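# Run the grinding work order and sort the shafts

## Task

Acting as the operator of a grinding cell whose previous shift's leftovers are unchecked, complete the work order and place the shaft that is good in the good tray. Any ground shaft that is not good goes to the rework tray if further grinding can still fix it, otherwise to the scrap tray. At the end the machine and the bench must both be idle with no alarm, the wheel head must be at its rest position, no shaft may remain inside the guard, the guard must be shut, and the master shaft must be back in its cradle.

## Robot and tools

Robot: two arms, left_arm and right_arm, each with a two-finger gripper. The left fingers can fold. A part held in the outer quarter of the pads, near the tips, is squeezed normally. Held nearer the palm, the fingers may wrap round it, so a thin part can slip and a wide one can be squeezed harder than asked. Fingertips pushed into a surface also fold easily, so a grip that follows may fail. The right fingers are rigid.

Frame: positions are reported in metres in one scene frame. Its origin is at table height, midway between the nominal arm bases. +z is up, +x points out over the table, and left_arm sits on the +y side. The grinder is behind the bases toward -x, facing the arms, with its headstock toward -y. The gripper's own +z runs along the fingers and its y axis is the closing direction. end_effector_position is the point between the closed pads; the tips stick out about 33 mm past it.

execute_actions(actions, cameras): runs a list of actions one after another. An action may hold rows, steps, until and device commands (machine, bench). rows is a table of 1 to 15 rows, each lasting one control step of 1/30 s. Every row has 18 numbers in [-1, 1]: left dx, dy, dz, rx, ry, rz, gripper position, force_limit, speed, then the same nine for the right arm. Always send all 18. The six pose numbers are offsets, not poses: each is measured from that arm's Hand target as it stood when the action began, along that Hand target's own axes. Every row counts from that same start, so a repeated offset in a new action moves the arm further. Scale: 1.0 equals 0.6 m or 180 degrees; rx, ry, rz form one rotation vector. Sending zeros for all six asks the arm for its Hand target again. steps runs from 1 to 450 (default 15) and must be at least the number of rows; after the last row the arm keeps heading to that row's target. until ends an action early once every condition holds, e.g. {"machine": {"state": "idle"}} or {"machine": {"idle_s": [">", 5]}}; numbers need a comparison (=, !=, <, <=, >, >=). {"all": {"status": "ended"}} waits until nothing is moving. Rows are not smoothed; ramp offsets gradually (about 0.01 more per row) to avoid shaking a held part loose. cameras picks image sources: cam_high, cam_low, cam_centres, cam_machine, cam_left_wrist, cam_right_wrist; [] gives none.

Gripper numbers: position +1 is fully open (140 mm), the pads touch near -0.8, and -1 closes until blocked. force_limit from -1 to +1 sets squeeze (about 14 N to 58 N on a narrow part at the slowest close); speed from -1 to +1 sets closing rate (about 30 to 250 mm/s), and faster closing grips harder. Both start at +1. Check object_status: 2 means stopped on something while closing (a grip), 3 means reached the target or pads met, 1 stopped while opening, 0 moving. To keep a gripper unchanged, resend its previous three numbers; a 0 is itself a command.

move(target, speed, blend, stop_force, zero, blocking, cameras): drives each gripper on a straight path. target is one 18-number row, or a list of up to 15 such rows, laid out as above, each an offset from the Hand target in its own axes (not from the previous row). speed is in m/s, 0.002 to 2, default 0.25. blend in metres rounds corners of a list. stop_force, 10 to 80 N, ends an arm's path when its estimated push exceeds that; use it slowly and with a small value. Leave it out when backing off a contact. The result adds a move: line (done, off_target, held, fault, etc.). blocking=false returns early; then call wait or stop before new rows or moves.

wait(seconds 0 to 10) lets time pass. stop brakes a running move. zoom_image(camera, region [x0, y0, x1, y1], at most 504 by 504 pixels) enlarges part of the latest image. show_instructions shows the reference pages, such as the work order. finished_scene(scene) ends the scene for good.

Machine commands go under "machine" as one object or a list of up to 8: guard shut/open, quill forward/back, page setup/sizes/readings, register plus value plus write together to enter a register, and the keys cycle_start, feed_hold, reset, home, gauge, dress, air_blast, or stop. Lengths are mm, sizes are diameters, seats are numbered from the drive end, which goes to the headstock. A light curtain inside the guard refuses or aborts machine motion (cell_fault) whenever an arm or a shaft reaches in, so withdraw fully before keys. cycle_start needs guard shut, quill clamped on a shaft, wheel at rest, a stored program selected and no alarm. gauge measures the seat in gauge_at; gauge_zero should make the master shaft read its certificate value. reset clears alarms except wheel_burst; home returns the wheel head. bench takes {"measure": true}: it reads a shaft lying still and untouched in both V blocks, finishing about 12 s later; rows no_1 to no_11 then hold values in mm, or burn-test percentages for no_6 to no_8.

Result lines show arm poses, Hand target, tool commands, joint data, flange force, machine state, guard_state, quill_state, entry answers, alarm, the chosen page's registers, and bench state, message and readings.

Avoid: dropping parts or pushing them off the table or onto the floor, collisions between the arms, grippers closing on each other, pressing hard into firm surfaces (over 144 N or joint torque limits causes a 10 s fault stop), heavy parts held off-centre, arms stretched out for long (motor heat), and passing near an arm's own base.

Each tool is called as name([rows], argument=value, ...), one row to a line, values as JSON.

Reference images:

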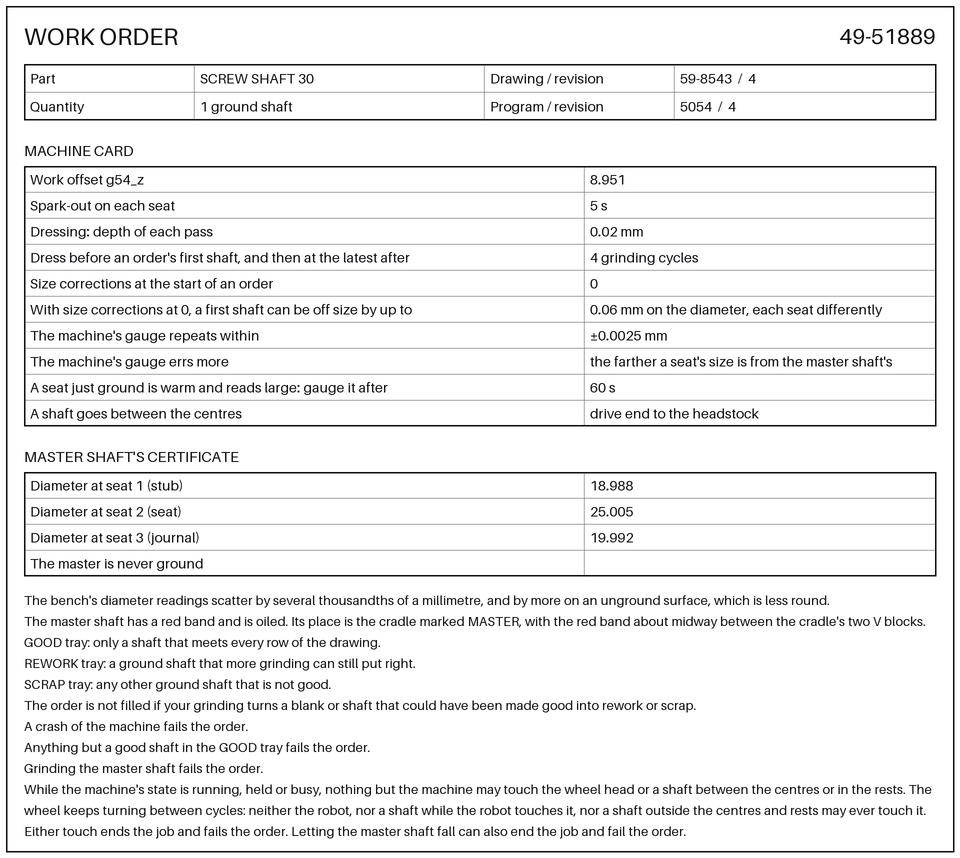

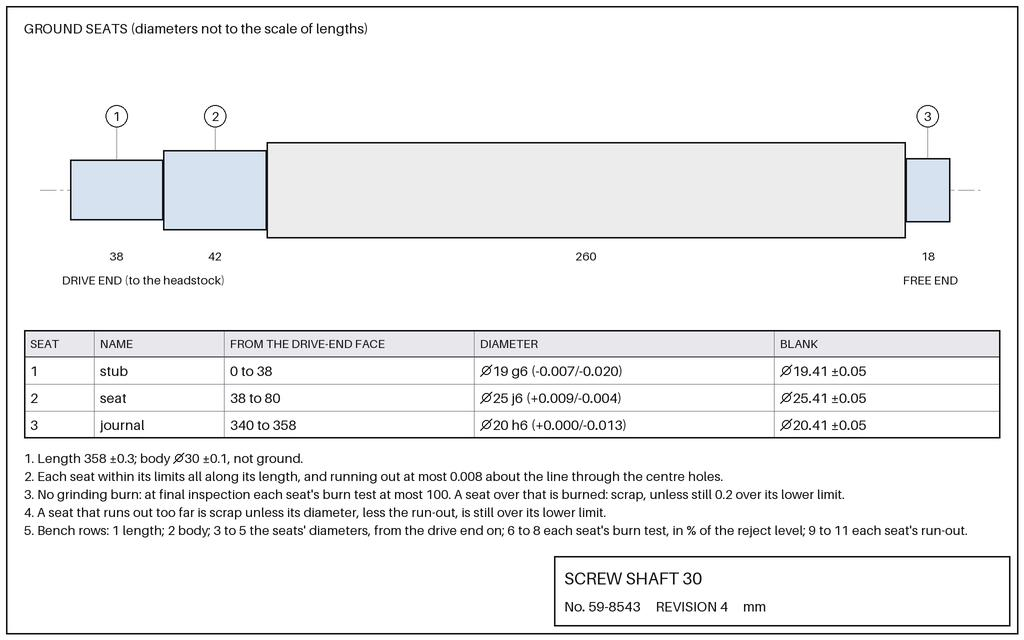

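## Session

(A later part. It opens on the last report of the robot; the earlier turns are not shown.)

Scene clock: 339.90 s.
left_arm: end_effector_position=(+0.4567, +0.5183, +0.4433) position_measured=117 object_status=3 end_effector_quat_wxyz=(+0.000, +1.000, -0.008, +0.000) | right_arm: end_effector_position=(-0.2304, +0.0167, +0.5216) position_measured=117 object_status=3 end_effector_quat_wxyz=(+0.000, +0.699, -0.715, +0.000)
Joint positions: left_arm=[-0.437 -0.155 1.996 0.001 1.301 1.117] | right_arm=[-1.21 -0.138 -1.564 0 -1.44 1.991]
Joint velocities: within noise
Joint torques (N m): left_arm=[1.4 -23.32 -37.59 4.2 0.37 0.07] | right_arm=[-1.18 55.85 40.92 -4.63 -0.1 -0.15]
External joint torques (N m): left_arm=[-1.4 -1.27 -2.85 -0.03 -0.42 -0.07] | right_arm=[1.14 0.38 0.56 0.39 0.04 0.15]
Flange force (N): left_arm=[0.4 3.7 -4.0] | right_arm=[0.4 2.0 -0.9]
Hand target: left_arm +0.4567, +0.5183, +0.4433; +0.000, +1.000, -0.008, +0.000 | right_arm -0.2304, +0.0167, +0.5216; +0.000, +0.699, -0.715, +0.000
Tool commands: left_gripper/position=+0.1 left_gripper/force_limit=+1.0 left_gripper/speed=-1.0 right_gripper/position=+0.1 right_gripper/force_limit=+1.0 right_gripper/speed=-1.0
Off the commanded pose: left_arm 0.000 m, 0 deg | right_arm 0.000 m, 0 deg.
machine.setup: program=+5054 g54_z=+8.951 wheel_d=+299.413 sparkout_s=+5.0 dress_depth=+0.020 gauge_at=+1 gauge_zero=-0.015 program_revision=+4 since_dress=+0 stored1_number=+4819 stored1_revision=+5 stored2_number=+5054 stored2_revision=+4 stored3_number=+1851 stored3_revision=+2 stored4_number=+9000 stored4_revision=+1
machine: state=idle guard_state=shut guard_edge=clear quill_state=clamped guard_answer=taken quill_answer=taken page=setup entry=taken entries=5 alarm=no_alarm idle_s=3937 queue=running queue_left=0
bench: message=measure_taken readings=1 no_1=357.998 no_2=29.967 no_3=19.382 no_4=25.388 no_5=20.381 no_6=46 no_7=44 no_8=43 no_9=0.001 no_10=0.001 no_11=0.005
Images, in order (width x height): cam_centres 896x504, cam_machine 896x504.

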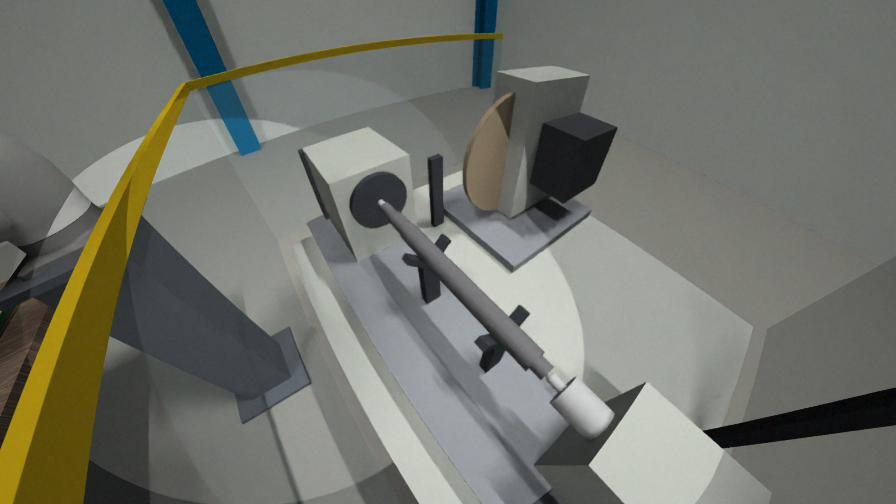

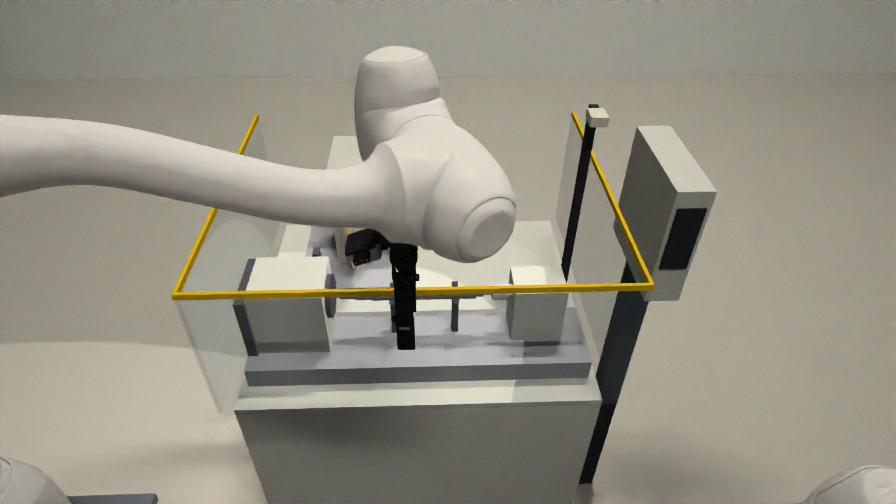

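execute_actions([
  {"machine":[{"register":"size_1","value":0.08,"write":true,"page":"sizes"},{"register":"size_2","value":0.08,"write":true},{"register":"size_3","value":0.08,"write":true},{"cycle_start":true}],"steps":450,"until":{"machine":{"state":"done"}}},
  {"steps":450,"until":{"machine":{"state":["!=","running"]}}},
  {"steps":450,"until":{"machine":{"state":["!=","running"]}}},
], cameras=["cam_centres"])

Scene clock: 388.73 s.
left_arm: end_effector_position=(+0.4567, +0.5183, +0.4433) position_measured=117 object_status=3 end_effector_quat_wxyz=(+0.000, +1.000, -0.008, +0.000) | right_arm: end_effector_position=(-0.2304, +0.0167, +0.5216) position_measured=117 object_status=3 end_effector_quat_wxyz=(+0.000, +0.699, -0.715, +0.000)
Joint positions: left_arm=[-0.437 -0.155 1.996 0.001 1.301 1.117] | right_arm=[-1.21 -0.138 -1.564 0 -1.44 1.991]
Joint velocities: within noise
Joint torques (N m): left_arm=[1.27 -23.42 -37.53 4.13 0.35 0.03] | right_arm=[-0.87 55.46 40.84 -4.58 -0.13 -0.12]
External joint torques (N m): left_arm=[-1.18 -1.54 -3.11 0.06 -0.39 -0.03] | right_arm=[0.95 -0.41 0.28 0.38 0.08 0.12]
External joint torques at the end of the 1st action: left_arm=[-1.19 -1.6 -2.88 0.01 -0.38 -0.01] | right_arm=[1.14 0.13 0.33 0.46 0.1 0.12]
External joint torques at the end of the 2nd action: left_arm=[-1.44 -1.22 -2.97 -0.04 -0.39 0.02] | right_arm=[1.29 -0.3 0.38 0.43 0.08 0.04]
Flange force (N): left_arm=[0.5 3.1 -4.5] | right_arm=[-0.4 1.9 -0.2]
Flange force at the end of the 1st action (N): left_arm=[0.1 3.0 -4.2] | right_arm=[0.5 1.9 -0.4]
Flange force at the end of the 2nd action (N): left_arm=[0.6 3.7 -4.2] | right_arm=[-0.2 2.3 -0.4]
Hand target: left_arm +0.4567, +0.5183, +0.4433; +0.000, +1.000, -0.008, +0.000 | right_arm -0.2304, +0.0167, +0.5216; +0.000, +0.699, -0.715, +0.000
Tool commands: left_gripper/position=+0.1 left_gripper/force_limit=+1.0 left_gripper/speed=-1.0 right_gripper/position=+0.1 right_gripper/force_limit=+1.0 right_gripper/speed=-1.0
Off the commanded pose: left_arm 0.000 m, 0 deg | right_arm 0.000 m, 0 deg.
machine.sizes: size_1=+0.080 size_2=+0.080 size_3=+0.080 aim_1=+18.986 aim_2=+25.003 aim_3=+19.994
machine: state=running guard_state=shut guard_edge=clear quill_state=clamped guard_answer=taken quill_answer=taken page=sizes entry=taken entries=9 alarm=no_alarm idle_s=3985 queue=running queue_left=0
bench: message=measure_taken readings=1 no_1=357.998 no_2=29.967 no_3=19.382 no_4=25.388 no_5=20.381 no_6=46 no_7=44 no_8=43 no_9=0.001 no_10=0.001 no_11=0.005
Images, in order (width x height): cam_centres 896x504.

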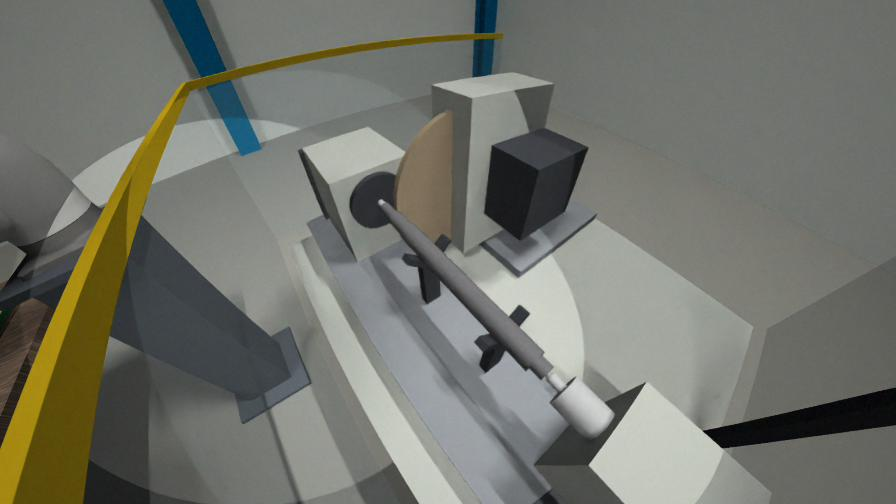

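execute_actions([
  {"machine":{"page":"readings"},"steps":450,"until":{"machine":{"state":"done"}}},
  {"steps":450,"until":{"machine":{"state":["!=","running"]}}},
  {"steps":450,"until":{"machine":{"state":["!=","running"]}}},
  {"steps":450,"until":{"machine":{"state":["!=","running"]}}},
  {"steps":450,"until":{"machine":{"state":["!=","running"]}}},
], cameras=[])

Scene clock: 447.83 s.
left_arm: end_effector_position=(+0.4567, +0.5183, +0.4433) position_measured=117 object_status=3 end_effector_quat_wxyz=(+0.000, +1.000, -0.008, +0.000) | right_arm: end_effector_position=(-0.2304, +0.0167, +0.5216) position_measured=117 object_status=3 end_effector_quat_wxyz=(+0.000, +0.699, -0.715, +0.000)
Joint positions: left_arm=[-0.437 -0.155 1.996 0.001 1.301 1.117] | right_arm=[-1.21 -0.138 -1.564 0 -1.44 1.991]
Joint velocities: within noise
Joint torques (N m): left_arm=[0.96 -23.67 -37.41 4.16 0.34 0.06] | right_arm=[-1.44 55.56 40.84 -4.6 -0.1 -0.1]
External joint torques (N m): left_arm=[-1.02 -0.25 -2.92 0 -0.4 -0.06] | right_arm=[1.53 -0.42 0.3 0.39 0.06 0.1]
External joint torques at the end of the 1st action: left_arm=[-1.25 -1.06 -2.81 -0.03 -0.38 -0.02] | right_arm=[1.45 -0.49 0.23 0.38 0.16 0.17]
External joint torques at the end of the 2nd action: left_arm=[-1.4 -0.86 -3.06 -0.04 -0.43 -0.04] | right_arm=[1.6 -0.25 0.64 0.36 0.15 0.1]
External joint torques at the end of the 3rd action: left_arm=[-1.29 -1.53 -3.04 0 -0.41 -0.06] | right_arm=[0.8 -0.62 0.58 0.46 0.19 0.1]
Flange force (N): left_arm=[2.5 3.6 -3.6] | right_arm=[-0.1 2.8 -0.3]
Flange force at the end of the 1st action (N): left_arm=[0.9 3.4 -3.9] | right_arm=[-0.1 2.7 0.0]
Flange force at the end of the 2nd action (N): left_arm=[1.3 4.0 -4.1] | right_arm=[-0.4 3.0 -0.7]
Flange force at the end of the 3rd action (N): left_arm=[0.3 3.4 -4.4] | right_arm=[-1.3 2.0 -0.4]
Hand target: left_arm +0.4567, +0.5183, +0.4433; +0.000, +1.000, -0.008, +0.000 | right_arm -0.2304, +0.0167, +0.5216; +0.000, +0.699, -0.715, +0.000
Tool commands: left_gripper/position=+0.1 left_gripper/force_limit=+1.0 left_gripper/speed=-1.0 right_gripper/position=+0.1 right_gripper/force_limit=+1.0 right_gripper/speed=-1.0
Off the commanded pose: left_arm 0.000 m, 0 deg | right_arm 0.000 m, 0 deg.
machine.readings: gauge_d=+0.000 gauge_d_1=+0.000 gauge_d_2=+0.000 gauge_d_3=+0.000 pos_x=-335.208 pos_z=+59.000 load_peak=+11.9 cycles=+0
machine: state=running guard_state=shut guard_edge=clear quill_state=clamped guard_answer=taken quill_answer=taken page=readings entry=taken entries=9 alarm=no_alarm idle_s=4043 queue=done queue_left=0
bench: message=measure_taken readings=1 no_1=357.998 no_2=29.967 no_3=19.382 no_4=25.388 no_5=20.381 no_6=46 no_7=44 no_8=43 no_9=0.001 no_10=0.001 no_11=0.005
not seen at rest: the call's real time ran out, and the robot may still be moving.
No camera images: "cameras" was empty.

execute_actions([
  {"steps":450,"until":{"machine":{"state":["!=","running"]}}},
  {"steps":450,"until":{"machine":{"state":["!=","running"]}}},
], cameras=[])

execute_actions([
  {"steps":450,"until":{"machine":{"state":["!=","running"]}}},
  {"steps":450,"until":{"machine":{"state":["!=","running"]}}},
], cameras=[])

execute_actions([
  {"steps":450,"until":{"machine":{"state":["!=","running"]}}},
  {"steps":450,"until":{"machine":{"state":["!=","running"]}}},
], cameras=[])

Scene clock: 483.17 s.
left_arm: end_effector_position=(+0.4567, +0.5183, +0.4433) position_measured=117 object_status=3 end_effector_quat_wxyz=(+0.000, +1.000, -0.008, +0.000) | right_arm: end_effector_position=(-0.2304, +0.0167, +0.5216) position_measured=117 object_status=3 end_effector_quat_wxyz=(+0.000, +0.699, -0.715, +0.000)
Joint positions: left_arm=[-0.437 -0.155 1.996 0.001 1.301 1.117] | right_arm=[-1.21 -0.138 -1.564 0 -1.44 1.991]
Joint velocities: within noise
Joint torques (N m): left_arm=[1.49 -23.24 -37.49 4.16 0.37 0.04] | right_arm=[-0.99 55.89 40.74 -4.58 -0.18 -0.1]
External joint torques (N m): left_arm=[-1.67 -0.82 -2.74 -0.02 -0.41 -0.04] | right_arm=[0.95 0.14 0.63 0.34 0.12 0.1]
External joint torques at the end of the 1st action: left_arm=[-1.49 -0.41 -2.66 0 -0.38 -0.01] | right_arm=[1.33 0.31 0.59 0.43 0.09 0.12]
Flange force (N): left_arm=[0.7 4.4 -3.6] | right_arm=[-0.2 1.8 -0.8]
Flange force at the end of the 1st action (N): left_arm=[1.4 4.2 -3.4] | right_arm=[0.4 2.3 -0.8]
Hand target: left_arm +0.4567, +0.5183, +0.4433; +0.000, +1.000, -0.008, +0.000 | right_arm -0.2304, +0.0167, +0.5216; +0.000, +0.699, -0.715, +0.000
Tool commands: left_gripper/position=+0.1 left_gripper/force_limit=+1.0 left_gripper/speed=-1.0 right_gripper/position=+0.1 right_gripper/force_limit=+1.0 right_gripper/speed=-1.0
Off the commanded pose: left_arm 0.000 m, 0 deg | right_arm 0.000 m, 0 deg.
machine.readings: gauge_d=+0.000 gauge_d_1=+0.000 gauge_d_2=+0.000 gauge_d_3=+0.000 pos_x=-335.468 pos_z=+59.000 load_peak=+17.6 cycles=+0
machine: state=running guard_state=shut guard_edge=clear quill_state=clamped guard_answer=taken quill_answer=taken page=readings entry=taken entries=9 alarm=no_alarm idle_s=4078 queue=done queue_left=0
bench: message=measure_taken readings=1 no_1=357.998 no_2=29.967 no_3=19.382 no_4=25.388 no_5=20.381 no_6=46 no_7=44 no_8=43 no_9=0.001 no_10=0.001 no_11=0.005
No camera images: "cameras" was empty.

Scene clock: 513.37 s.
left_arm: end_effector_position=(+0.4567, +0.5183, +0.4433) position_measured=117 object_status=3 end_effector_quat_wxyz=(+0.000, +1.000, -0.008, +0.000) | right_arm: end_effector_position=(-0.2304, +0.0167, +0.5216) position_measured=117 object_status=3 end_effector_quat_wxyz=(+0.000, +0.699, -0.715, +0.000)
Joint positions: left_arm=[-0.437 -0.155 1.996 0.001 1.301 1.117] | right_arm=[-1.21 -0.138 -1.564 0 -1.44 1.991]
Joint velocities: within noise
Joint torques (N m): left_arm=[1.12 -22.97 -37.47 4.19 0.32 0] | right_arm=[-0.97 55.5 40.66 -4.65 -0.09 -0.1]
External joint torques (N m): left_arm=[-1.28 -1.19 -2.93 -0.03 -0.37 0] | right_arm=[1.01 0.02 0.64 0.42 0.04 0.1]
External joint torques at the end of the 1st action: left_arm=[-1.35 -1.28 -2.6 0.01 -0.39 -0.03] | right_arm=[1.38 -0.4 0.64 0.39 0.16 0.09]
Flange force (N): left_arm=[0.8 3.4 -4.1] | right_arm=[-0.4 2.0 -0.9]
Flange force at the end of the 1st action (N): left_arm=[0.1 3.4 -3.7] | right_arm=[-0.7 2.7 -0.6]
Hand target: left_arm +0.4567, +0.5183, +0.4433; +0.000, +1.000, -0.008, +0.000 | right_arm -0.2304, +0.0167, +0.5216; +0.000, +0.699, -0.715, +0.000
Tool commands: left_gripper/position=+0.1 left_gripper/force_limit=+1.0 left_gripper/speed=-1.0 right_gripper/position=+0.1 right_gripper/force_limit=+1.0 right_gripper/speed=-1.0
Off the commanded pose: left_arm 0.000 m, 0 deg | right_arm 0.000 m, 0 deg.
machine.readings: gauge_d=+0.000 gauge_d_1=+0.000 gauge_d_2=+0.000 gauge_d_3=+0.000 pos_x=-178.254 pos_z=+349.000 load_peak=+17.6 cycles=+0
machine: state=running guard_state=shut guard_edge=clear quill_state=clamped guard_answer=taken quill_answer=taken page=readings entry=taken entries=9 alarm=no_alarm idle_s=4108 queue=done queue_left=0
bench: message=measure_taken readings=1 no_1=357.998 no_2=29.967 no_3=19.382 no_4=25.388 no_5=20.381 no_6=46 no_7=44 no_8=43 no_9=0.001 no_10=0.001 no_11=0.005
No camera images: "cameras" was empty.

Scene clock: 543.57 s.
left_arm: end_effector_position=(+0.4567, +0.5183, +0.4433) position_measured=117 object_status=3 end_effector_quat_wxyz=(+0.000, +1.000, -0.008, +0.000) | right_arm: end_effector_position=(-0.2304, +0.0167, +0.5216) position_measured=117 object_status=3 end_effector_quat_wxyz=(+0.000, +0.699, -0.715, +0.000)
Joint positions: left_arm=[-0.437 -0.155 1.996 0.001 1.301 1.117] | right_arm=[-1.21 -0.138 -1.564 0 -1.44 1.991]
Joint velocities: within noise
Joint torques (N m): left_arm=[1.43 -23.29 -37.63 4.11 0.38 0.05] | right_arm=[-1.13 55.51 40.76 -4.58 -0.11 -0.14]
External joint torques (N m): left_arm=[-1.55 -1.03 -2.61 0.03 -0.42 -0.05] | right_arm=[1.19 -0.39 0.31 0.38 0.06 0.14]
External joint torques at the end of the 1st action: left_arm=[-1.23 -0.56 -2.74 -0.05 -0.38 -0.03] | right_arm=[1.23 0.63 0.57 0.4 0.15 0.08]
Flange force (N): left_arm=[0.3 4.0 -3.5] | right_arm=[-0.3 2.3 -0.3]
Flange force at the end of the 1st action (N): left_arm=[1.6 3.6 -3.6] | right_arm=[0.8 1.9 -0.8]
Hand target: left_arm +0.4567, +0.5183, +0.4433; +0.000, +1.000, -0.008, +0.000 | right_arm -0.2304, +0.0167, +0.5216; +0.000, +0.699, -0.715, +0.000
Tool commands: left_gripper/position=+0.1 left_gripper/force_limit=+1.0 left_gripper/speed=-1.0 right_gripper/position=+0.1 right_gripper/force_limit=+1.0 right_gripper/speed=-1.0
Off the commanded pose: left_arm 0.000 m, 0 deg | right_arm 0.000 m, 0 deg.
machine.readings: gauge_d=+0.000 gauge_d_1=+0.000 gauge_d_2=+0.000 gauge_d_3=+0.000 pos_x=-340.319 pos_z=+349.000 load_peak=+17.6 cycles=+0
machine: state=running guard_state=shut guard_edge=clear quill_state=clamped guard_answer=taken quill_answer=taken page=readings entry=taken entries=9 alarm=no_alarm idle_s=4138 queue=done queue_left=0
bench: message=measure_taken readings=1 no_1=357.998 no_2=29.967 no_3=19.382 no_4=25.388 no_5=20.381 no_6=46 no_7=44 no_8=43 no_9=0.001 no_10=0.001 no_11=0.005
No camera images: "cameras" was empty.

execute_actions([
  {"steps":450,"until":{"machine":{"state":["!=","running"]}}},
  {"steps":450,"until":{"machine":{"state":["!=","running"]}}},
], cameras=[])

execute_actions([
  {"steps":450,"until":{"machine":{"state":["!=","running"]}}},
  {"steps":450,"until":{"machine":{"state":["!=","running"]}}},
], cameras=[])

Scene clock: 578.07 s.
left_arm: end_effector_position=(+0.4567, +0.5183, +0.4433) position_measured=117 object_status=3 end_effector_quat_wxyz=(+0.000, +1.000, -0.008, +0.000) | right_arm: end_effector_position=(-0.2304, +0.0167, +0.5216) position_measured=117 object_status=3 end_effector_quat_wxyz=(+0.000, +0.699, -0.715, +0.000)
Joint positions: left_arm=[-0.437 -0.155 1.996 0.001 1.301 1.117] | right_arm=[-1.21 -0.138 -1.564 0 -1.44 1.991]
Joint velocities: within noise
Joint torques (N m): left_arm=[0.97 -22.7 -37.63 4.16 0.36 0.04] | right_arm=[-1.38 56.22 40.67 -4.64 -0.14 -0.16]
External joint torques (N m): left_arm=[-0.93 -2.18 -3.01 0.02 -0.41 -0.04] | right_arm=[1.36 -0.45 0.65 0.42 0.09 0.16]
External joint torques at the end of the 1st action: left_arm=[-1.23 -1.49 -2.95 -0.03 -0.34 -0.1] | right_arm=[1.24 -0.74 0.53 0.32 0.09 0.05]
Flange force (N): left_arm=[-0.4 2.2 -4.6] | right_arm=[-0.8 2.8 -0.8]
Flange force at the end of the 1st action (N): left_arm=[0.3 3.3 -4.4] | right_arm=[-1.2 2.6 -0.5]
Hand target: left_arm +0.4567, +0.5183, +0.4433; +0.000, +1.000, -0.008, +0.000 | right_arm -0.2304, +0.0167, +0.5216; +0.000, +0.699, -0.715, +0.000
Tool commands: left_gripper/position=+0.1 left_gripper/force_limit=+1.0 left_gripper/speed=-1.0 right_gripper/position=+0.1 right_gripper/force_limit=+1.0 right_gripper/speed=-1.0
Off the commanded pose: left_arm 0.000 m, 0 deg | right_arm 0.000 m, 0 deg.
machine.readings: gauge_d=+0.000 gauge_d_1=+0.000 gauge_d_2=+0.000 gauge_d_3=+0.000 pos_x=-340.495 pos_z=+349.000 load_peak=+17.6 cycles=+0
machine: state=running guard_state=shut guard_edge=clear quill_state=clamped guard_answer=taken quill_answer=taken page=readings entry=taken entries=9 alarm=no_alarm idle_s=4172 queue=done queue_left=0
bench: message=measure_taken readings=1 no_1=357.998 no_2=29.967 no_3=19.382 no_4=25.388 no_5=20.381 no_6=46 no_7=44 no_8=43 no_9=0.001 no_10=0.001 no_11=0.005
No camera images: "cameras" was empty.

Scene clock: 598.97 s.
left_arm: end_effector_position=(+0.4567, +0.5183, +0.4433) position_measured=117 object_status=3 end_effector_quat_wxyz=(+0.000, +1.000, -0.008, +0.000) | right_arm: end_effector_position=(-0.2304, +0.0167, +0.5216) position_measured=117 object_status=3 end_effector_quat_wxyz=(+0.000, +0.699, -0.715, +0.000)
Joint positions: left_arm=[-0.437 -0.155 1.996 0.001 1.301 1.117] | right_arm=[-1.21 -0.138 -1.564 0 -1.44 1.991]
Joint velocities: within noise
Joint torques (N m): left_arm=[1.5 -23.14 -37.47 4.2 0.38 -0.01] | right_arm=[-1.5 55.78 41.09 -4.65 -0.22 -0.15]
External joint torques (N m): left_arm=[-1.61 -1.81 -3.07 -0.03 -0.42 0.01] | right_arm=[1.59 -0.55 0.1 0.44 0.17 0.15]
External joint torques at the end of the 1st action: left_arm=[-1.48 -1.48 -2.68 -0.03 -0.35 -0.06] | right_arm=[1.06 -0.3 0.41 0.3 0.07 0.08]
Flange force (N): left_arm=[-0.3 3.7 -4.5] | right_arm=[0.1 2.9 0.3]
Flange force at the end of the 1st action (N): left_arm=[-0.3 3.6 -4.0] | right_arm=[-0.4 2.1 -0.5]
Hand target: left_arm +0.4567, +0.5183, +0.4433; +0.000, +1.000, -0.008, +0.000 | right_arm -0.2304, +0.0167, +0.5216; +0.000, +0.699, -0.715, +0.000
Tool commands: left_gripper/position=+0.1 left_gripper/force_limit=+1.0 left_gripper/speed=-1.0 right_gripper/position=+0.1 right_gripper/force_limit=+1.0 right_gripper/speed=-1.0
Off the commanded pose: left_arm 0.000 m, 0 deg | right_arm 0.000 m, 0 deg.
machine.readings: gauge_d=+0.000 gauge_d_1=+0.000 gauge_d_2=+0.000 gauge_d_3=+0.000 pos_x=+0.000 pos_z=+0.000 load_peak=+17.6 cycles=+1
machine: state=done guard_state=shut guard_edge=clear quill_state=clamped guard_answer=taken quill_answer=taken page=readings entry=taken entries=9 alarm=no_alarm idle_s=0 queue=done queue_left=0
bench: message=measure_taken readings=1 no_1=357.998 no_2=29.967 no_3=19.382 no_4=25.388 no_5=20.381 no_6=46 no_7=44 no_8=43 no_9=0.001 no_10=0.001 no_11=0.005
No camera images: "cameras" was empty.

wait(seconds=10, cameras=[])

execute_actions([
  {"steps":450,"until":{"machine":{"idle_s":[">",61]}}},
  {"steps":450,"until":{"machine":{"idle_s":[">",61]}}},
  {"steps":450,"until":{"machine":{"idle_s":[">",61]}}},
  {"steps":450,"until":{"machine":{"idle_s":[">",61]}}},
  {"machine":[{"register":"gauge_at","value":1,"write":true,"gauge":true},{"register":"gauge_at","value":2,"write":true,"gauge":true},{"register":"gauge_at","value":3,"write":true,"gauge":true}],"steps":450,"until":{"machine":{"queue":"done"}}},
], cameras=[])

Scene clock: 613.93 s.
left_arm: end_effector_position=(+0.4567, +0.5183, +0.4433) position_measured=117 object_status=3 end_effector_quat_wxyz=(+0.000, +1.000, -0.008, +0.000) | right_arm: end_effector_position=(-0.2304, +0.0167, +0.5216) position_measured=117 object_status=3 end_effector_quat_wxyz=(+0.000, +0.699, -0.715, +0.000)
Joint positions: left_arm=[-0.437 -0.155 1.996 0.001 1.301 1.117] | right_arm=[-1.21 -0.138 -1.564 0 -1.44 1.991]
Joint velocities: within noise
Joint torques (N m): left_arm=[1.63 -23.07 -37.48 4.15 0.35 0.02] | right_arm=[-1.24 55.55 40.93 -4.6 -0.1 -0.12]
External joint torques (N m): left_arm=[-1.54 -1.39 -2.95 0.02 -0.41 -0.02] | right_arm=[1.28 -0.17 0.31 0.38 0.05 0.12]
Flange force (N): left_arm=[0.2 3.9 -4.2] | right_arm=[0.1 2.3 -0.4]
Hand target: left_arm +0.4567, +0.5183, +0.4433; +0.000, +1.000, -0.008, +0.000 | right_arm -0.2304, +0.0167, +0.5216; +0.000, +0.699, -0.715, +0.000
Tool commands: left_gripper/position=+0.1 left_gripper/force_limit=+1.0 left_gripper/speed=-1.0 right_gripper/position=+0.1 right_gripper/force_limit=+1.0 right_gripper/speed=-1.0
Off the commanded pose: left_arm 0.000 m, 0 deg | right_arm 0.000 m, 0 deg.
machine.readings: gauge_d=+0.000 gauge_d_1=+0.000 gauge_d_2=+0.000 gauge_d_3=+0.000 pos_x=+0.000 pos_z=+0.000 load_peak=+17.6 cycles=+1
machine: state=done guard_state=shut guard_edge=clear quill_state=clamped guard_answer=taken quill_answer=taken page=readings entry=taken entries=9 alarm=no_alarm idle_s=15 queue=done queue_left=0
bench: message=measure_taken readings=1 no_1=357.998 no_2=29.967 no_3=19.382 no_4=25.388 no_5=20.381 no_6=46 no_7=44 no_8=43 no_9=0.001 no_10=0.001 no_11=0.005
wait: 10.00 s; at rest from the start
No camera images: "cameras" was empty.

Scene clock: 673.17 s.
left_arm: end_effector_position=(+0.4567, +0.5183, +0.4433) position_measured=117 object_status=3 end_effector_quat_wxyz=(+0.000, +1.000, -0.008, +0.000) | right_arm: end_effector_position=(-0.2304, +0.0167, +0.5216) position_measured=117 object_status=3 end_effector_quat_wxyz=(+0.000, +0.699, -0.715, +0.000)
Joint positions: left_arm=[-0.437 -0.155 1.996 0.001 1.301 1.117] | right_arm=[-1.21 -0.138 -1.564 0 -1.44 1.991]
Joint velocities: within noise
Joint torques (N m): left_arm=[1.54 -23.17 -37.45 4.14 0.36 0] | right_arm=[-1.57 55.93 40.47 -4.67 -0.22 -0.06]
External joint torques (N m): left_arm=[-1.72 -1.1 -2.97 0.02 -0.41 0] | right_arm=[1.57 -0.37 0.8 0.44 0.17 0.06]
External joint torques at the end of the 1st action: left_arm=[-1.5 -1.12 -2.85 -0.01 -0.39 -0.06] | right_arm=[1.31 -1.16 0.31 0.45 0.15 0.17]
External joint torques at the end of the 2nd action: left_arm=[-1.17 -1.93 -2.99 0.03 -0.39 -0.05] | right_arm=[0.42 1.21 0.97 0.38 0.07 0.12]
External joint torques at the end of the 3rd action: left_arm=[-0.87 -0.86 -2.73 0.03 -0.35 -0.02] | right_arm=[0.9 -1.45 0.01 0.43 0.14 0.11]
External joint torques at the end of the 4th action: left_arm=[-1.41 -1.08 -2.56 -0.01 -0.43 -0.01] | right_arm=[1.05 0.21 0.57 0.49 0.14 0.07]
Flange force (N): left_arm=[0.5 4.4 -4.1] | right_arm=[-0.9 3.0 -0.9]
Flange force at the end of the 1st action (N): left_arm=[0.5 4.0 -4.0] | right_arm=[-1.3 3.0 0.0]
Flange force at the end of the 2nd action (N): left_arm=[-0.3 2.8 -4.5] | right_arm=[0.5 0.7 -1.6]
Flange force at the end of the 3rd action (N): left_arm=[1.4 2.7 -3.7] | right_arm=[-1.5 2.3 0.5]
Flange force at the end of the 4th action (N): left_arm=[0.4 3.6 -3.4] | right_arm=[0.1 1.9 -0.7]
Hand target: left_arm +0.4567, +0.5183, +0.4433; +0.000, +1.000, -0.008, +0.000 | right_arm -0.2304, +0.0167, +0.5216; +0.000, +0.699, -0.715, +0.000
Tool commands: left_gripper/position=+0.1 left_gripper/force_limit=+1.0 left_gripper/speed=-1.0 right_gripper/position=+0.1 right_gripper/force_limit=+1.0 right_gripper/speed=-1.0
Off the commanded pose: left_arm 0.000 m, 0 deg | right_arm 0.000 m, 0 deg.
machine.readings: gauge_d=+20.057 gauge_d_1=+19.057 gauge_d_2=+25.074 gauge_d_3=+20.057 pos_x=+0.000 pos_z=+0.000 load_peak=+17.6 cycles=+1
machine: state=done guard_state=shut guard_edge=clear quill_state=clamped guard_answer=taken quill_answer=taken page=readings entry=taken entries=15 alarm=no_alarm idle_s=74 queue=done queue_left=0
bench: message=measure_taken readings=1 no_1=357.998 no_2=29.967 no_3=19.382 no_4=25.388 no_5=20.381 no_6=46 no_7=44 no_8=43 no_9=0.001 no_10=0.001 no_11=0.005
No camera images: "cameras" was empty.

execute_actions([
  {"machine":[{"register":"gauge_at","value":1,"write":true,"gauge":true},{"register":"gauge_at","value":2,"write":true,"gauge":true},{"register":"gauge_at","value":3,"write":true,"gauge":true}],"steps":450,"until":{"machine":{"queue":"done"}}},
], cameras=[])

execute_actions([
  {"machine":[{"register":"gauge_at","value":1,"write":true,"gauge":true},{"register":"gauge_at","value":2,"write":true,"gauge":true},{"register":"gauge_at","value":3,"write":true,"gauge":true}],"steps":450,"until":{"machine":{"queue":"done"}}},
  {"machine":{"guard":"open"},"steps":1},
], cameras=[])

Scene clock: 691.53 s.
left_arm: end_effector_position=(+0.4567, +0.5183, +0.4433) position_measured=117 object_status=3 end_effector_quat_wxyz=(+0.000, +1.000, -0.008, +0.000) | right_arm: end_effector_position=(-0.2304, +0.0167, +0.5216) position_measured=117 object_status=3 end_effector_quat_wxyz=(+0.000, +0.699, -0.715, +0.000)
Joint positions: left_arm=[-0.437 -0.155 1.996 0.001 1.301 1.117] | right_arm=[-1.21 -0.138 -1.564 0 -1.44 1.991]
Joint velocities: within noise
Joint torques (N m): left_arm=[1.78 -22.91 -37.57 4.12 0.36 0.1] | right_arm=[-1.2 55.35 41 -4.58 -0.08 -0.12]
External joint torques (N m): left_arm=[-1.83 -1.5 -2.7 0.03 -0.4 -0.1] | right_arm=[1.31 -0.18 0.14 0.37 0.03 0.12]
Flange force (N): left_arm=[-0.7 4.4 -3.9] | right_arm=[0.4 2.2 -0.1]
Hand target: left_arm +0.4567, +0.5183, +0.4433; +0.000, +1.000, -0.008, +0.000 | right_arm -0.2304, +0.0167, +0.5216; +0.000, +0.699, -0.715, +0.000
Tool commands: left_gripper/position=+0.1 left_gripper/force_limit=+1.0 left_gripper/speed=-1.0 right_gripper/position=+0.1 right_gripper/force_limit=+1.0 right_gripper/speed=-1.0
Off the commanded pose: left_arm 0.000 m, 0 deg | right_arm 0.000 m, 0 deg.
machine.readings: gauge_d=+20.058 gauge_d_1=+19.058 gauge_d_2=+25.074 gauge_d_3=+20.058 pos_x=+0.000 pos_z=+0.000 load_peak=+17.6 cycles=+1
machine: state=done guard_state=shut guard_edge=clear quill_state=clamped guard_answer=taken quill_answer=taken page=readings entry=taken entries=21 alarm=no_alarm idle_s=92 queue=done queue_left=0
bench: message=measure_taken readings=1 no_1=357.998 no_2=29.967 no_3=19.382 no_4=25.388 no_5=20.381 no_6=46 no_7=44 no_8=43 no_9=0.001 no_10=0.001 no_11=0.005
No camera images: "cameras" was empty.

Scene clock: 703.90 s.
left_arm: end_effector_position=(+0.4567, +0.5183, +0.4433) position_measured=117 object_status=3 end_effector_quat_wxyz=(+0.000, +1.000, -0.008, +0.000) | right_arm: end_effector_position=(-0.2304, +0.0167, +0.5216) position_measured=117 object_status=3 end_effector_quat_wxyz=(+0.000, +0.699, -0.715, +0.000)
Joint positions: left_arm=[-0.437 -0.155 1.996 0.001 1.301 1.117] | right_arm=[-1.21 -0.138 -1.564 0 -1.44 1.991]
Joint velocities: within noise
Joint torques (N m): left_arm=[1.27 -23.16 -37.65 4.15 0.4 0] | right_arm=[-0.94 55.54 40.75 -4.61 -0.17 -0.1]
External joint torques (N m): left_arm=[-1.43 -1.32 -2.81 0.01 -0.45 0] | right_arm=[0.88 0.55 0.61 0.38 0.11 0.1]
External joint torques at the end of the 1st action: left_arm=[-1.2 -1.54 -2.98 0.06 -0.36 -0.07] | right_arm=[1.13 0.25 0.34 0.4 0.16 0.16]
Flange force (N): left_arm=[0.3 3.6 -3.9] | right_arm=[0.4 1.5 -0.9]
Flange force at the end of the 1st action (N): left_arm=[0.3 3.2 -4.4] | right_arm=[0.7 1.9 -0.3]
Hand target: left_arm +0.4567, +0.5183, +0.4433; +0.000, +1.000, -0.008, +0.000 | right_arm -0.2304, +0.0167, +0.5216; +0.000, +0.699, -0.715, +0.000
Tool commands: left_gripper/position=+0.1 left_gripper/force_limit=+1.0 left_gripper/speed=-1.0 right_gripper/position=+0.1 right_gripper/force_limit=+1.0 right_gripper/speed=-1.0
Off the commanded pose: left_arm 0.000 m, 0 deg | right_arm 0.000 m, 0 deg.
machine.readings: gauge_d=+20.056 gauge_d_1=+19.058 gauge_d_2=+25.074 gauge_d_3=+20.056 pos_x=+0.000 pos_z=+0.000 load_peak=+17.6 cycles=+1
machine: state=done guard_state=between guard_edge=clear quill_state=clamped guard_answer=taken quill_answer=taken page=readings entry=taken entries=27 alarm=no_alarm idle_s=104 queue=running queue_left=0
bench: message=measure_taken readings=1 no_1=357.998 no_2=29.967 no_3=19.382 no_4=25.388 no_5=20.381 no_6=46 no_7=44 no_8=43 no_9=0.001 no_10=0.001 no_11=0.005
No camera images: "cameras" was empty.

execute_actions([
  {"machine":{"quill":"back"},"steps":150,"until":{"machine":{"quill_state":"back"}}},
], cameras=[])

move([
  [0,0,0,0,0,0,0.1,1,-1,-0.0205,0.70,0.05,0,0,0,0.1,1,-1],
  [0,0,0,0,0,0,0.1,1,-1,-0.0205,0.70,0.45,0,0,0,0.1,1,-1],
  [0,0,0,0,0,0,0.1,1,-1,-0.0205,0.70,0.552,0,0,0,0.1,1,-1],
], speed=[0.35,0.25,0.08], blend=[0.05,0,0], cameras=["cam_machine","cam_right_wrist"])

execute_actions([
  {"rows":[[0,0,0,0,0,0,0.1,1,-1,0,0,0,0,0,0,-1,1,-1]],"steps":90},
], cameras=["cam_centres","cam_machine"])

Scene clock: 718.40 s.
left_arm: end_effector_position=(+0.4567, +0.5183, +0.4433) position_measured=117 object_status=3 end_effector_quat_wxyz=(+0.000, +1.000, -0.008, +0.000) | right_arm: end_effector_position=(-0.2304, +0.0167, +0.5216) position_measured=117 object_status=3 end_effector_quat_wxyz=(+0.000, +0.699, -0.715, +0.000)
Joint positions: left_arm=[-0.437 -0.155 1.996 0.001 1.301 1.117] | right_arm=[-1.21 -0.138 -1.564 0 -1.44 1.991]
Joint velocities: within noise
Joint torques (N m): left_arm=[1.33 -23.15 -37.55 4.2 0.4 0] | right_arm=[-1.11 55.79 40.62 -4.68 -0.22 -0.13]
External joint torques (N m): left_arm=[-1.32 -1.78 -2.96 -0.03 -0.44 0] | right_arm=[1.17 -0.66 0.5 0.48 0.17 0.13]
Flange force (N): left_arm=[-0.1 3.1 -4.3] | right_arm=[-1.0 2.6 -0.3]
Hand target: left_arm +0.4567, +0.5183, +0.4433; +0.000, +1.000, -0.008, +0.000 | right_arm -0.2304, +0.0167, +0.5216; +0.000, +0.699, -0.715, +0.000
Tool commands: left_gripper/position=+0.1 left_gripper/force_limit=+1.0 left_gripper/speed=-1.0 right_gripper/position=+0.1 right_gripper/force_limit=+1.0 right_gripper/speed=-1.0
Off the commanded pose: left_arm 0.000 m, 0 deg | right_arm 0.000 m, 0 deg.
machine.readings: gauge_d=+20.056 gauge_d_1=+0.000 gauge_d_2=+0.000 gauge_d_3=+0.000 pos_x=+0.000 pos_z=+0.000 load_peak=+17.6 cycles=+1
machine: state=idle guard_state=open guard_edge=clear quill_state=back guard_answer=taken quill_answer=taken page=readings entry=taken entries=27 alarm=no_alarm idle_s=119 queue=running queue_left=0
bench: message=measure_taken readings=1 no_1=357.998 no_2=29.967 no_3=19.382 no_4=25.388 no_5=20.381 no_6=46 no_7=44 no_8=43 no_9=0.001 no_10=0.001 no_11=0.005
No camera images: "cameras" was empty.

Scene clock: 721.77 s.
left_arm: end_effector_position=(+0.4567, +0.5183, +0.4433) position_measured=117 object_status=3 end_effector_quat_wxyz=(+0.000, +1.000, -0.008, +0.000) | right_arm: end_effector_position=(-0.6499, +0.0389, +0.1904) position_measured=117 object_status=3 end_effector_quat_wxyz=(+0.000, +0.699, -0.715, +0.000)
Joint positions: left_arm=[-0.437 -0.155 1.996 0.001 1.301 1.117] | right_arm=[-0.775 -0.697 -1.368 -0.001 -1.076 2.426]
Joint velocities: within noise
Joint torques (N m): left_arm=[1.4 -23.19 -37.55 4.22 0.34 0] | right_arm=[-0.59 101.85 36 -4.09 -0.14 -0.06]
External joint torques (N m): left_arm=[-1.37 -1.39 -2.86 -0.07 -0.39 0] | right_arm=[0.75 0.42 0.48 0.38 0.09 0.06]
Flange force (N): left_arm=[0.3 3.4 -4.1] | right_arm=[0.3 1.0 -0.5]
Hand target: left_arm +0.4567, +0.5183, +0.4433; +0.000, +1.000, -0.008, +0.000 | right_arm -0.6499, +0.0388, +0.1903; +0.000, +0.699, -0.715, +0.000
Off the commanded pose: left_arm 0.000 m, 0 deg | right_arm 0.000 m, 0 deg.
machine.readings: gauge_d=+20.056 gauge_d_1=+0.000 gauge_d_2=+0.000 gauge_d_3=+0.000 pos_x=+0.000 pos_z=+0.000 load_peak=+17.6 cycles=+1
machine: state=idle guard_state=open guard_edge=clear quill_state=back guard_answer=taken quill_answer=taken page=readings entry=taken entries=27 alarm=no_alarm idle_s=122 queue=done queue_left=0
bench: message=measure_taken readings=1 no_1=357.998 no_2=29.967 no_3=19.382 no_4=25.388 no_5=20.381 no_6=46 no_7=44 no_8=43 no_9=0.001 no_10=0.001 no_11=0.005
move: done
Images, in order (width x height): cam_machine 896x504, cam_right_wrist 896x504.

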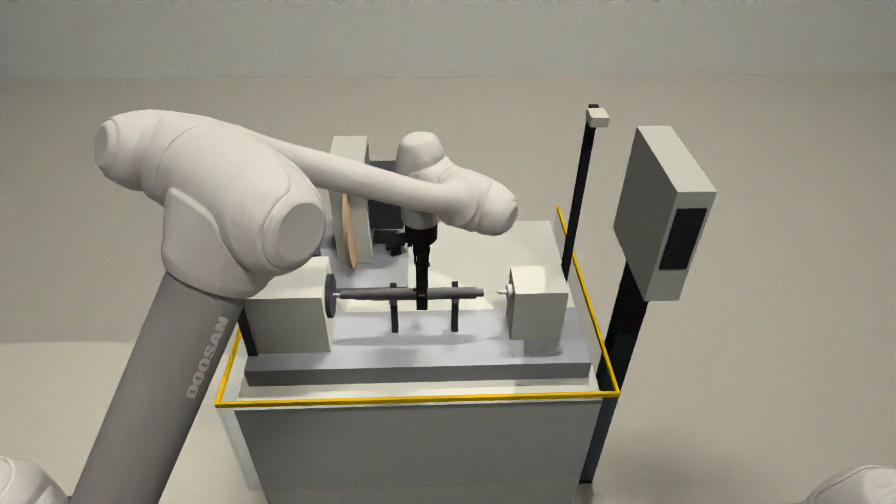

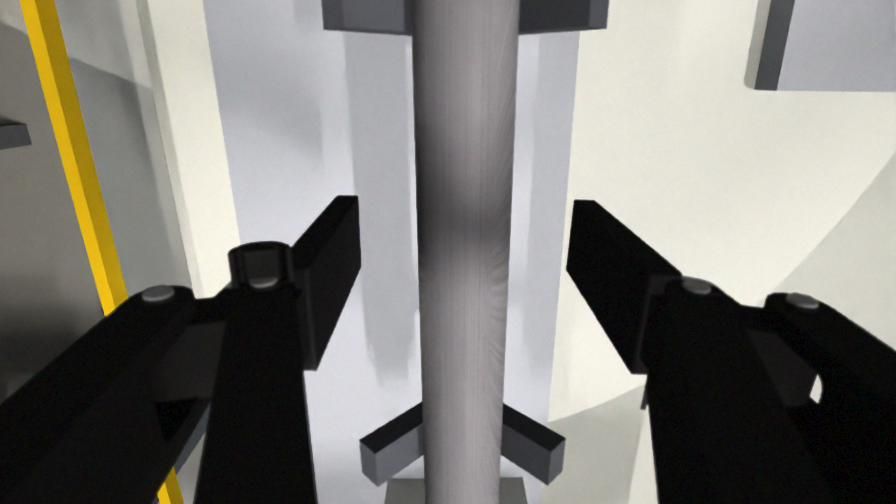

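Scene clock: 724.97 s.
left_arm: end_effector_position=(+0.4567, +0.5183, +0.4433) position_measured=117 object_status=3 end_effector_quat_wxyz=(+0.000, +1.000, -0.008, +0.000) | right_arm: end_effector_position=(-0.6499, +0.0388, +0.1903) position_measured=188 object_status=2 end_effector_quat_wxyz=(+0.000, +0.699, -0.715, +0.000)
Joint positions: left_arm=[-0.437 -0.155 1.996 0.001 1.301 1.117] | right_arm=[-0.775 -0.697 -1.368 -0.001 -1.076 2.426]
Joint velocities: within noise
Joint torques (N m): left_arm=[1.31 -23.5 -37.67 4.13 0.39 -0.01] | right_arm=[23.69 84.04 48.54 4.55 14.3 0.86]
External joint torques (N m): left_arm=[-1.41 -0.72 -2.83 0.04 -0.45 0.01] | right_arm=[-23.58 19.14 -11.79 -8.29 -14.34 -0.86]
Flange force (N): left_arm=[1.3 3.9 -3.6] | right_arm=[8.0 -48.5 -27.7]
Hand target: left_arm +0.4567, +0.5183, +0.4433; +0.000, +1.000, -0.008, +0.000 | right_arm -0.6499, +0.0388, +0.1903; +0.000, +0.699, -0.715, +0.000
Off the commanded pose: left_arm 0.000 m, 0 deg | right_arm 0.000 m, 0 deg.
machine.readings: gauge_d=+20.056 gauge_d_1=+0.000 gauge_d_2=+0.000 gauge_d_3=+0.000 pos_x=+0.000 pos_z=+0.000 load_peak=+17.6 cycles=+1
machine: state=idle guard_state=open guard_edge=clear quill_state=back guard_answer=taken quill_answer=taken page=readings entry=taken entries=27 alarm=no_alarm idle_s=125 queue=done queue_left=0
bench: message=measure_taken readings=1 no_1=357.998 no_2=29.967 no_3=19.382 no_4=25.388 no_5=20.381 no_6=46 no_7=44 no_8=43 no_9=0.001 no_10=0.001 no_11=0.005
Images, in order (width x height): cam_centres 896x504, cam_machine 896x504.

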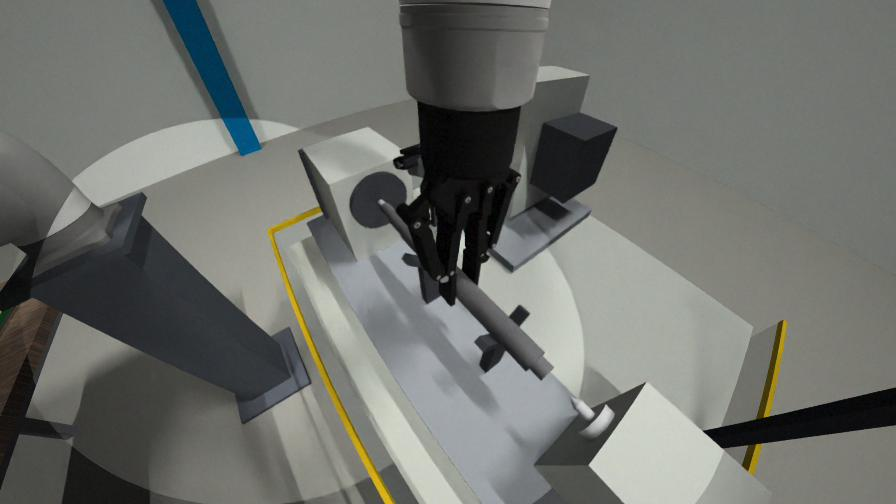

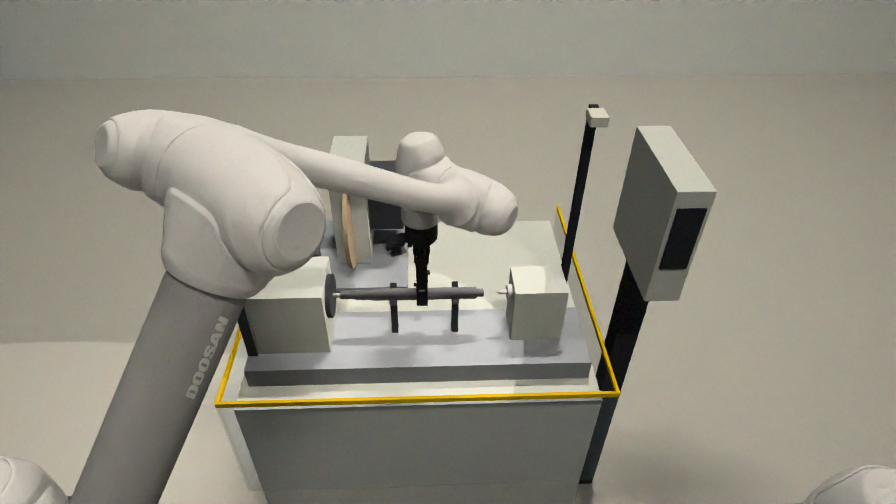

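move([
  [0,0,0,0,0,0,0.1,1,-1,0,-0.0025,0,0,0,0,-1,1,-1],
  [0,0,0,0,0,0,0.1,1,-1,-0.03,-0.0025,-0.003,0,0,0,-1,1,-1],
  [0,0,0,0,0,0,0.1,1,-1,-0.03,-0.0025,-0.1,0,0,0,-1,1,-1],
  [0,0,0,0,0,0,0.1,1,-1,-0.03,-0.0025,-0.48,0,0,0,-1,1,-1],
  [0,0,0,0,0,0,0.1,1,-1,0.05,-0.73,-0.53,0,0,0,-1,1,-1],
], speed=[0.01,0.03,0.05,0.25,0.3], blend=[0,0,0,0.05,0], cameras=["cam_machine"])

Scene clock: 734.97 s.
left_arm: end_effector_position=(+0.4567, +0.5183, +0.4433) position_measured=117 object_status=3 end_effector_quat_wxyz=(+0.000, +1.000, -0.008, +0.000) | right_arm: end_effector_position=(-0.2128, -0.0014, +0.5084) position_measured=188 object_status=2 end_effector_quat_wxyz=(+0.000, +0.699, -0.715, +0.000)
Joint positions: left_arm=[-0.437 -0.155 1.996 0.001 1.301 1.117] | right_arm=[-1.225 -0.104 -1.626 0 -1.411 1.976]
Joint velocities: within noise
Joint torques (N m): left_arm=[1.38 -23.12 -37.39 4.15 0.38 0.04] | right_arm=[-1.78 61.72 49.44 -4.44 -0.41 -0.11]
External joint torques (N m): left_arm=[-1.36 -1.73 -3.23 0.03 -0.43 -0.04] | right_arm=[1.84 -9.81 -8.36 0.24 0.36 0.11]
Flange force (N): left_arm=[0.2 3.5 -4.7] | right_arm=[0.6 3.2 15.9]
Hand target: left_arm +0.4567, +0.5183, +0.4433; +0.000, +1.000, -0.008, +0.000 | right_arm -0.2128, -0.0014, +0.5084; +0.000, +0.699, -0.715, +0.000
Off the commanded pose: left_arm 0.000 m, 0 deg | right_arm 0.000 m, 0 deg.
machine.readings: gauge_d=+20.056 gauge_d_1=+0.000 gauge_d_2=+0.000 gauge_d_3=+0.000 pos_x=+0.000 pos_z=+0.000 load_peak=+17.6 cycles=+1
machine: state=idle guard_state=open guard_edge=clear quill_state=back guard_answer=taken quill_answer=taken page=readings entry=taken entries=27 alarm=no_alarm idle_s=135 queue=done queue_left=0
bench: message=measure_taken readings=1 no_1=357.998 no_2=29.967 no_3=19.382 no_4=25.388 no_5=20.381 no_6=46 no_7=44 no_8=43 no_9=0.001 no_10=0.001 no_11=0.005
move: done
Images, in order (width x height): cam_machine 896x504.

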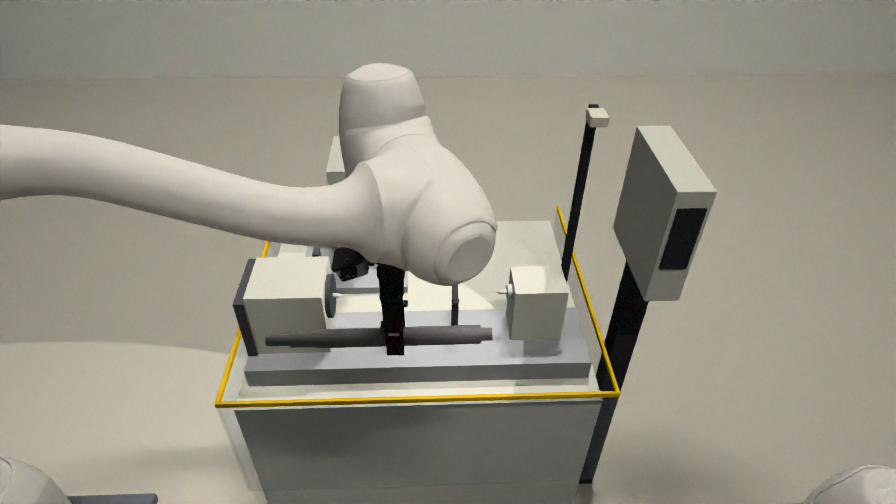

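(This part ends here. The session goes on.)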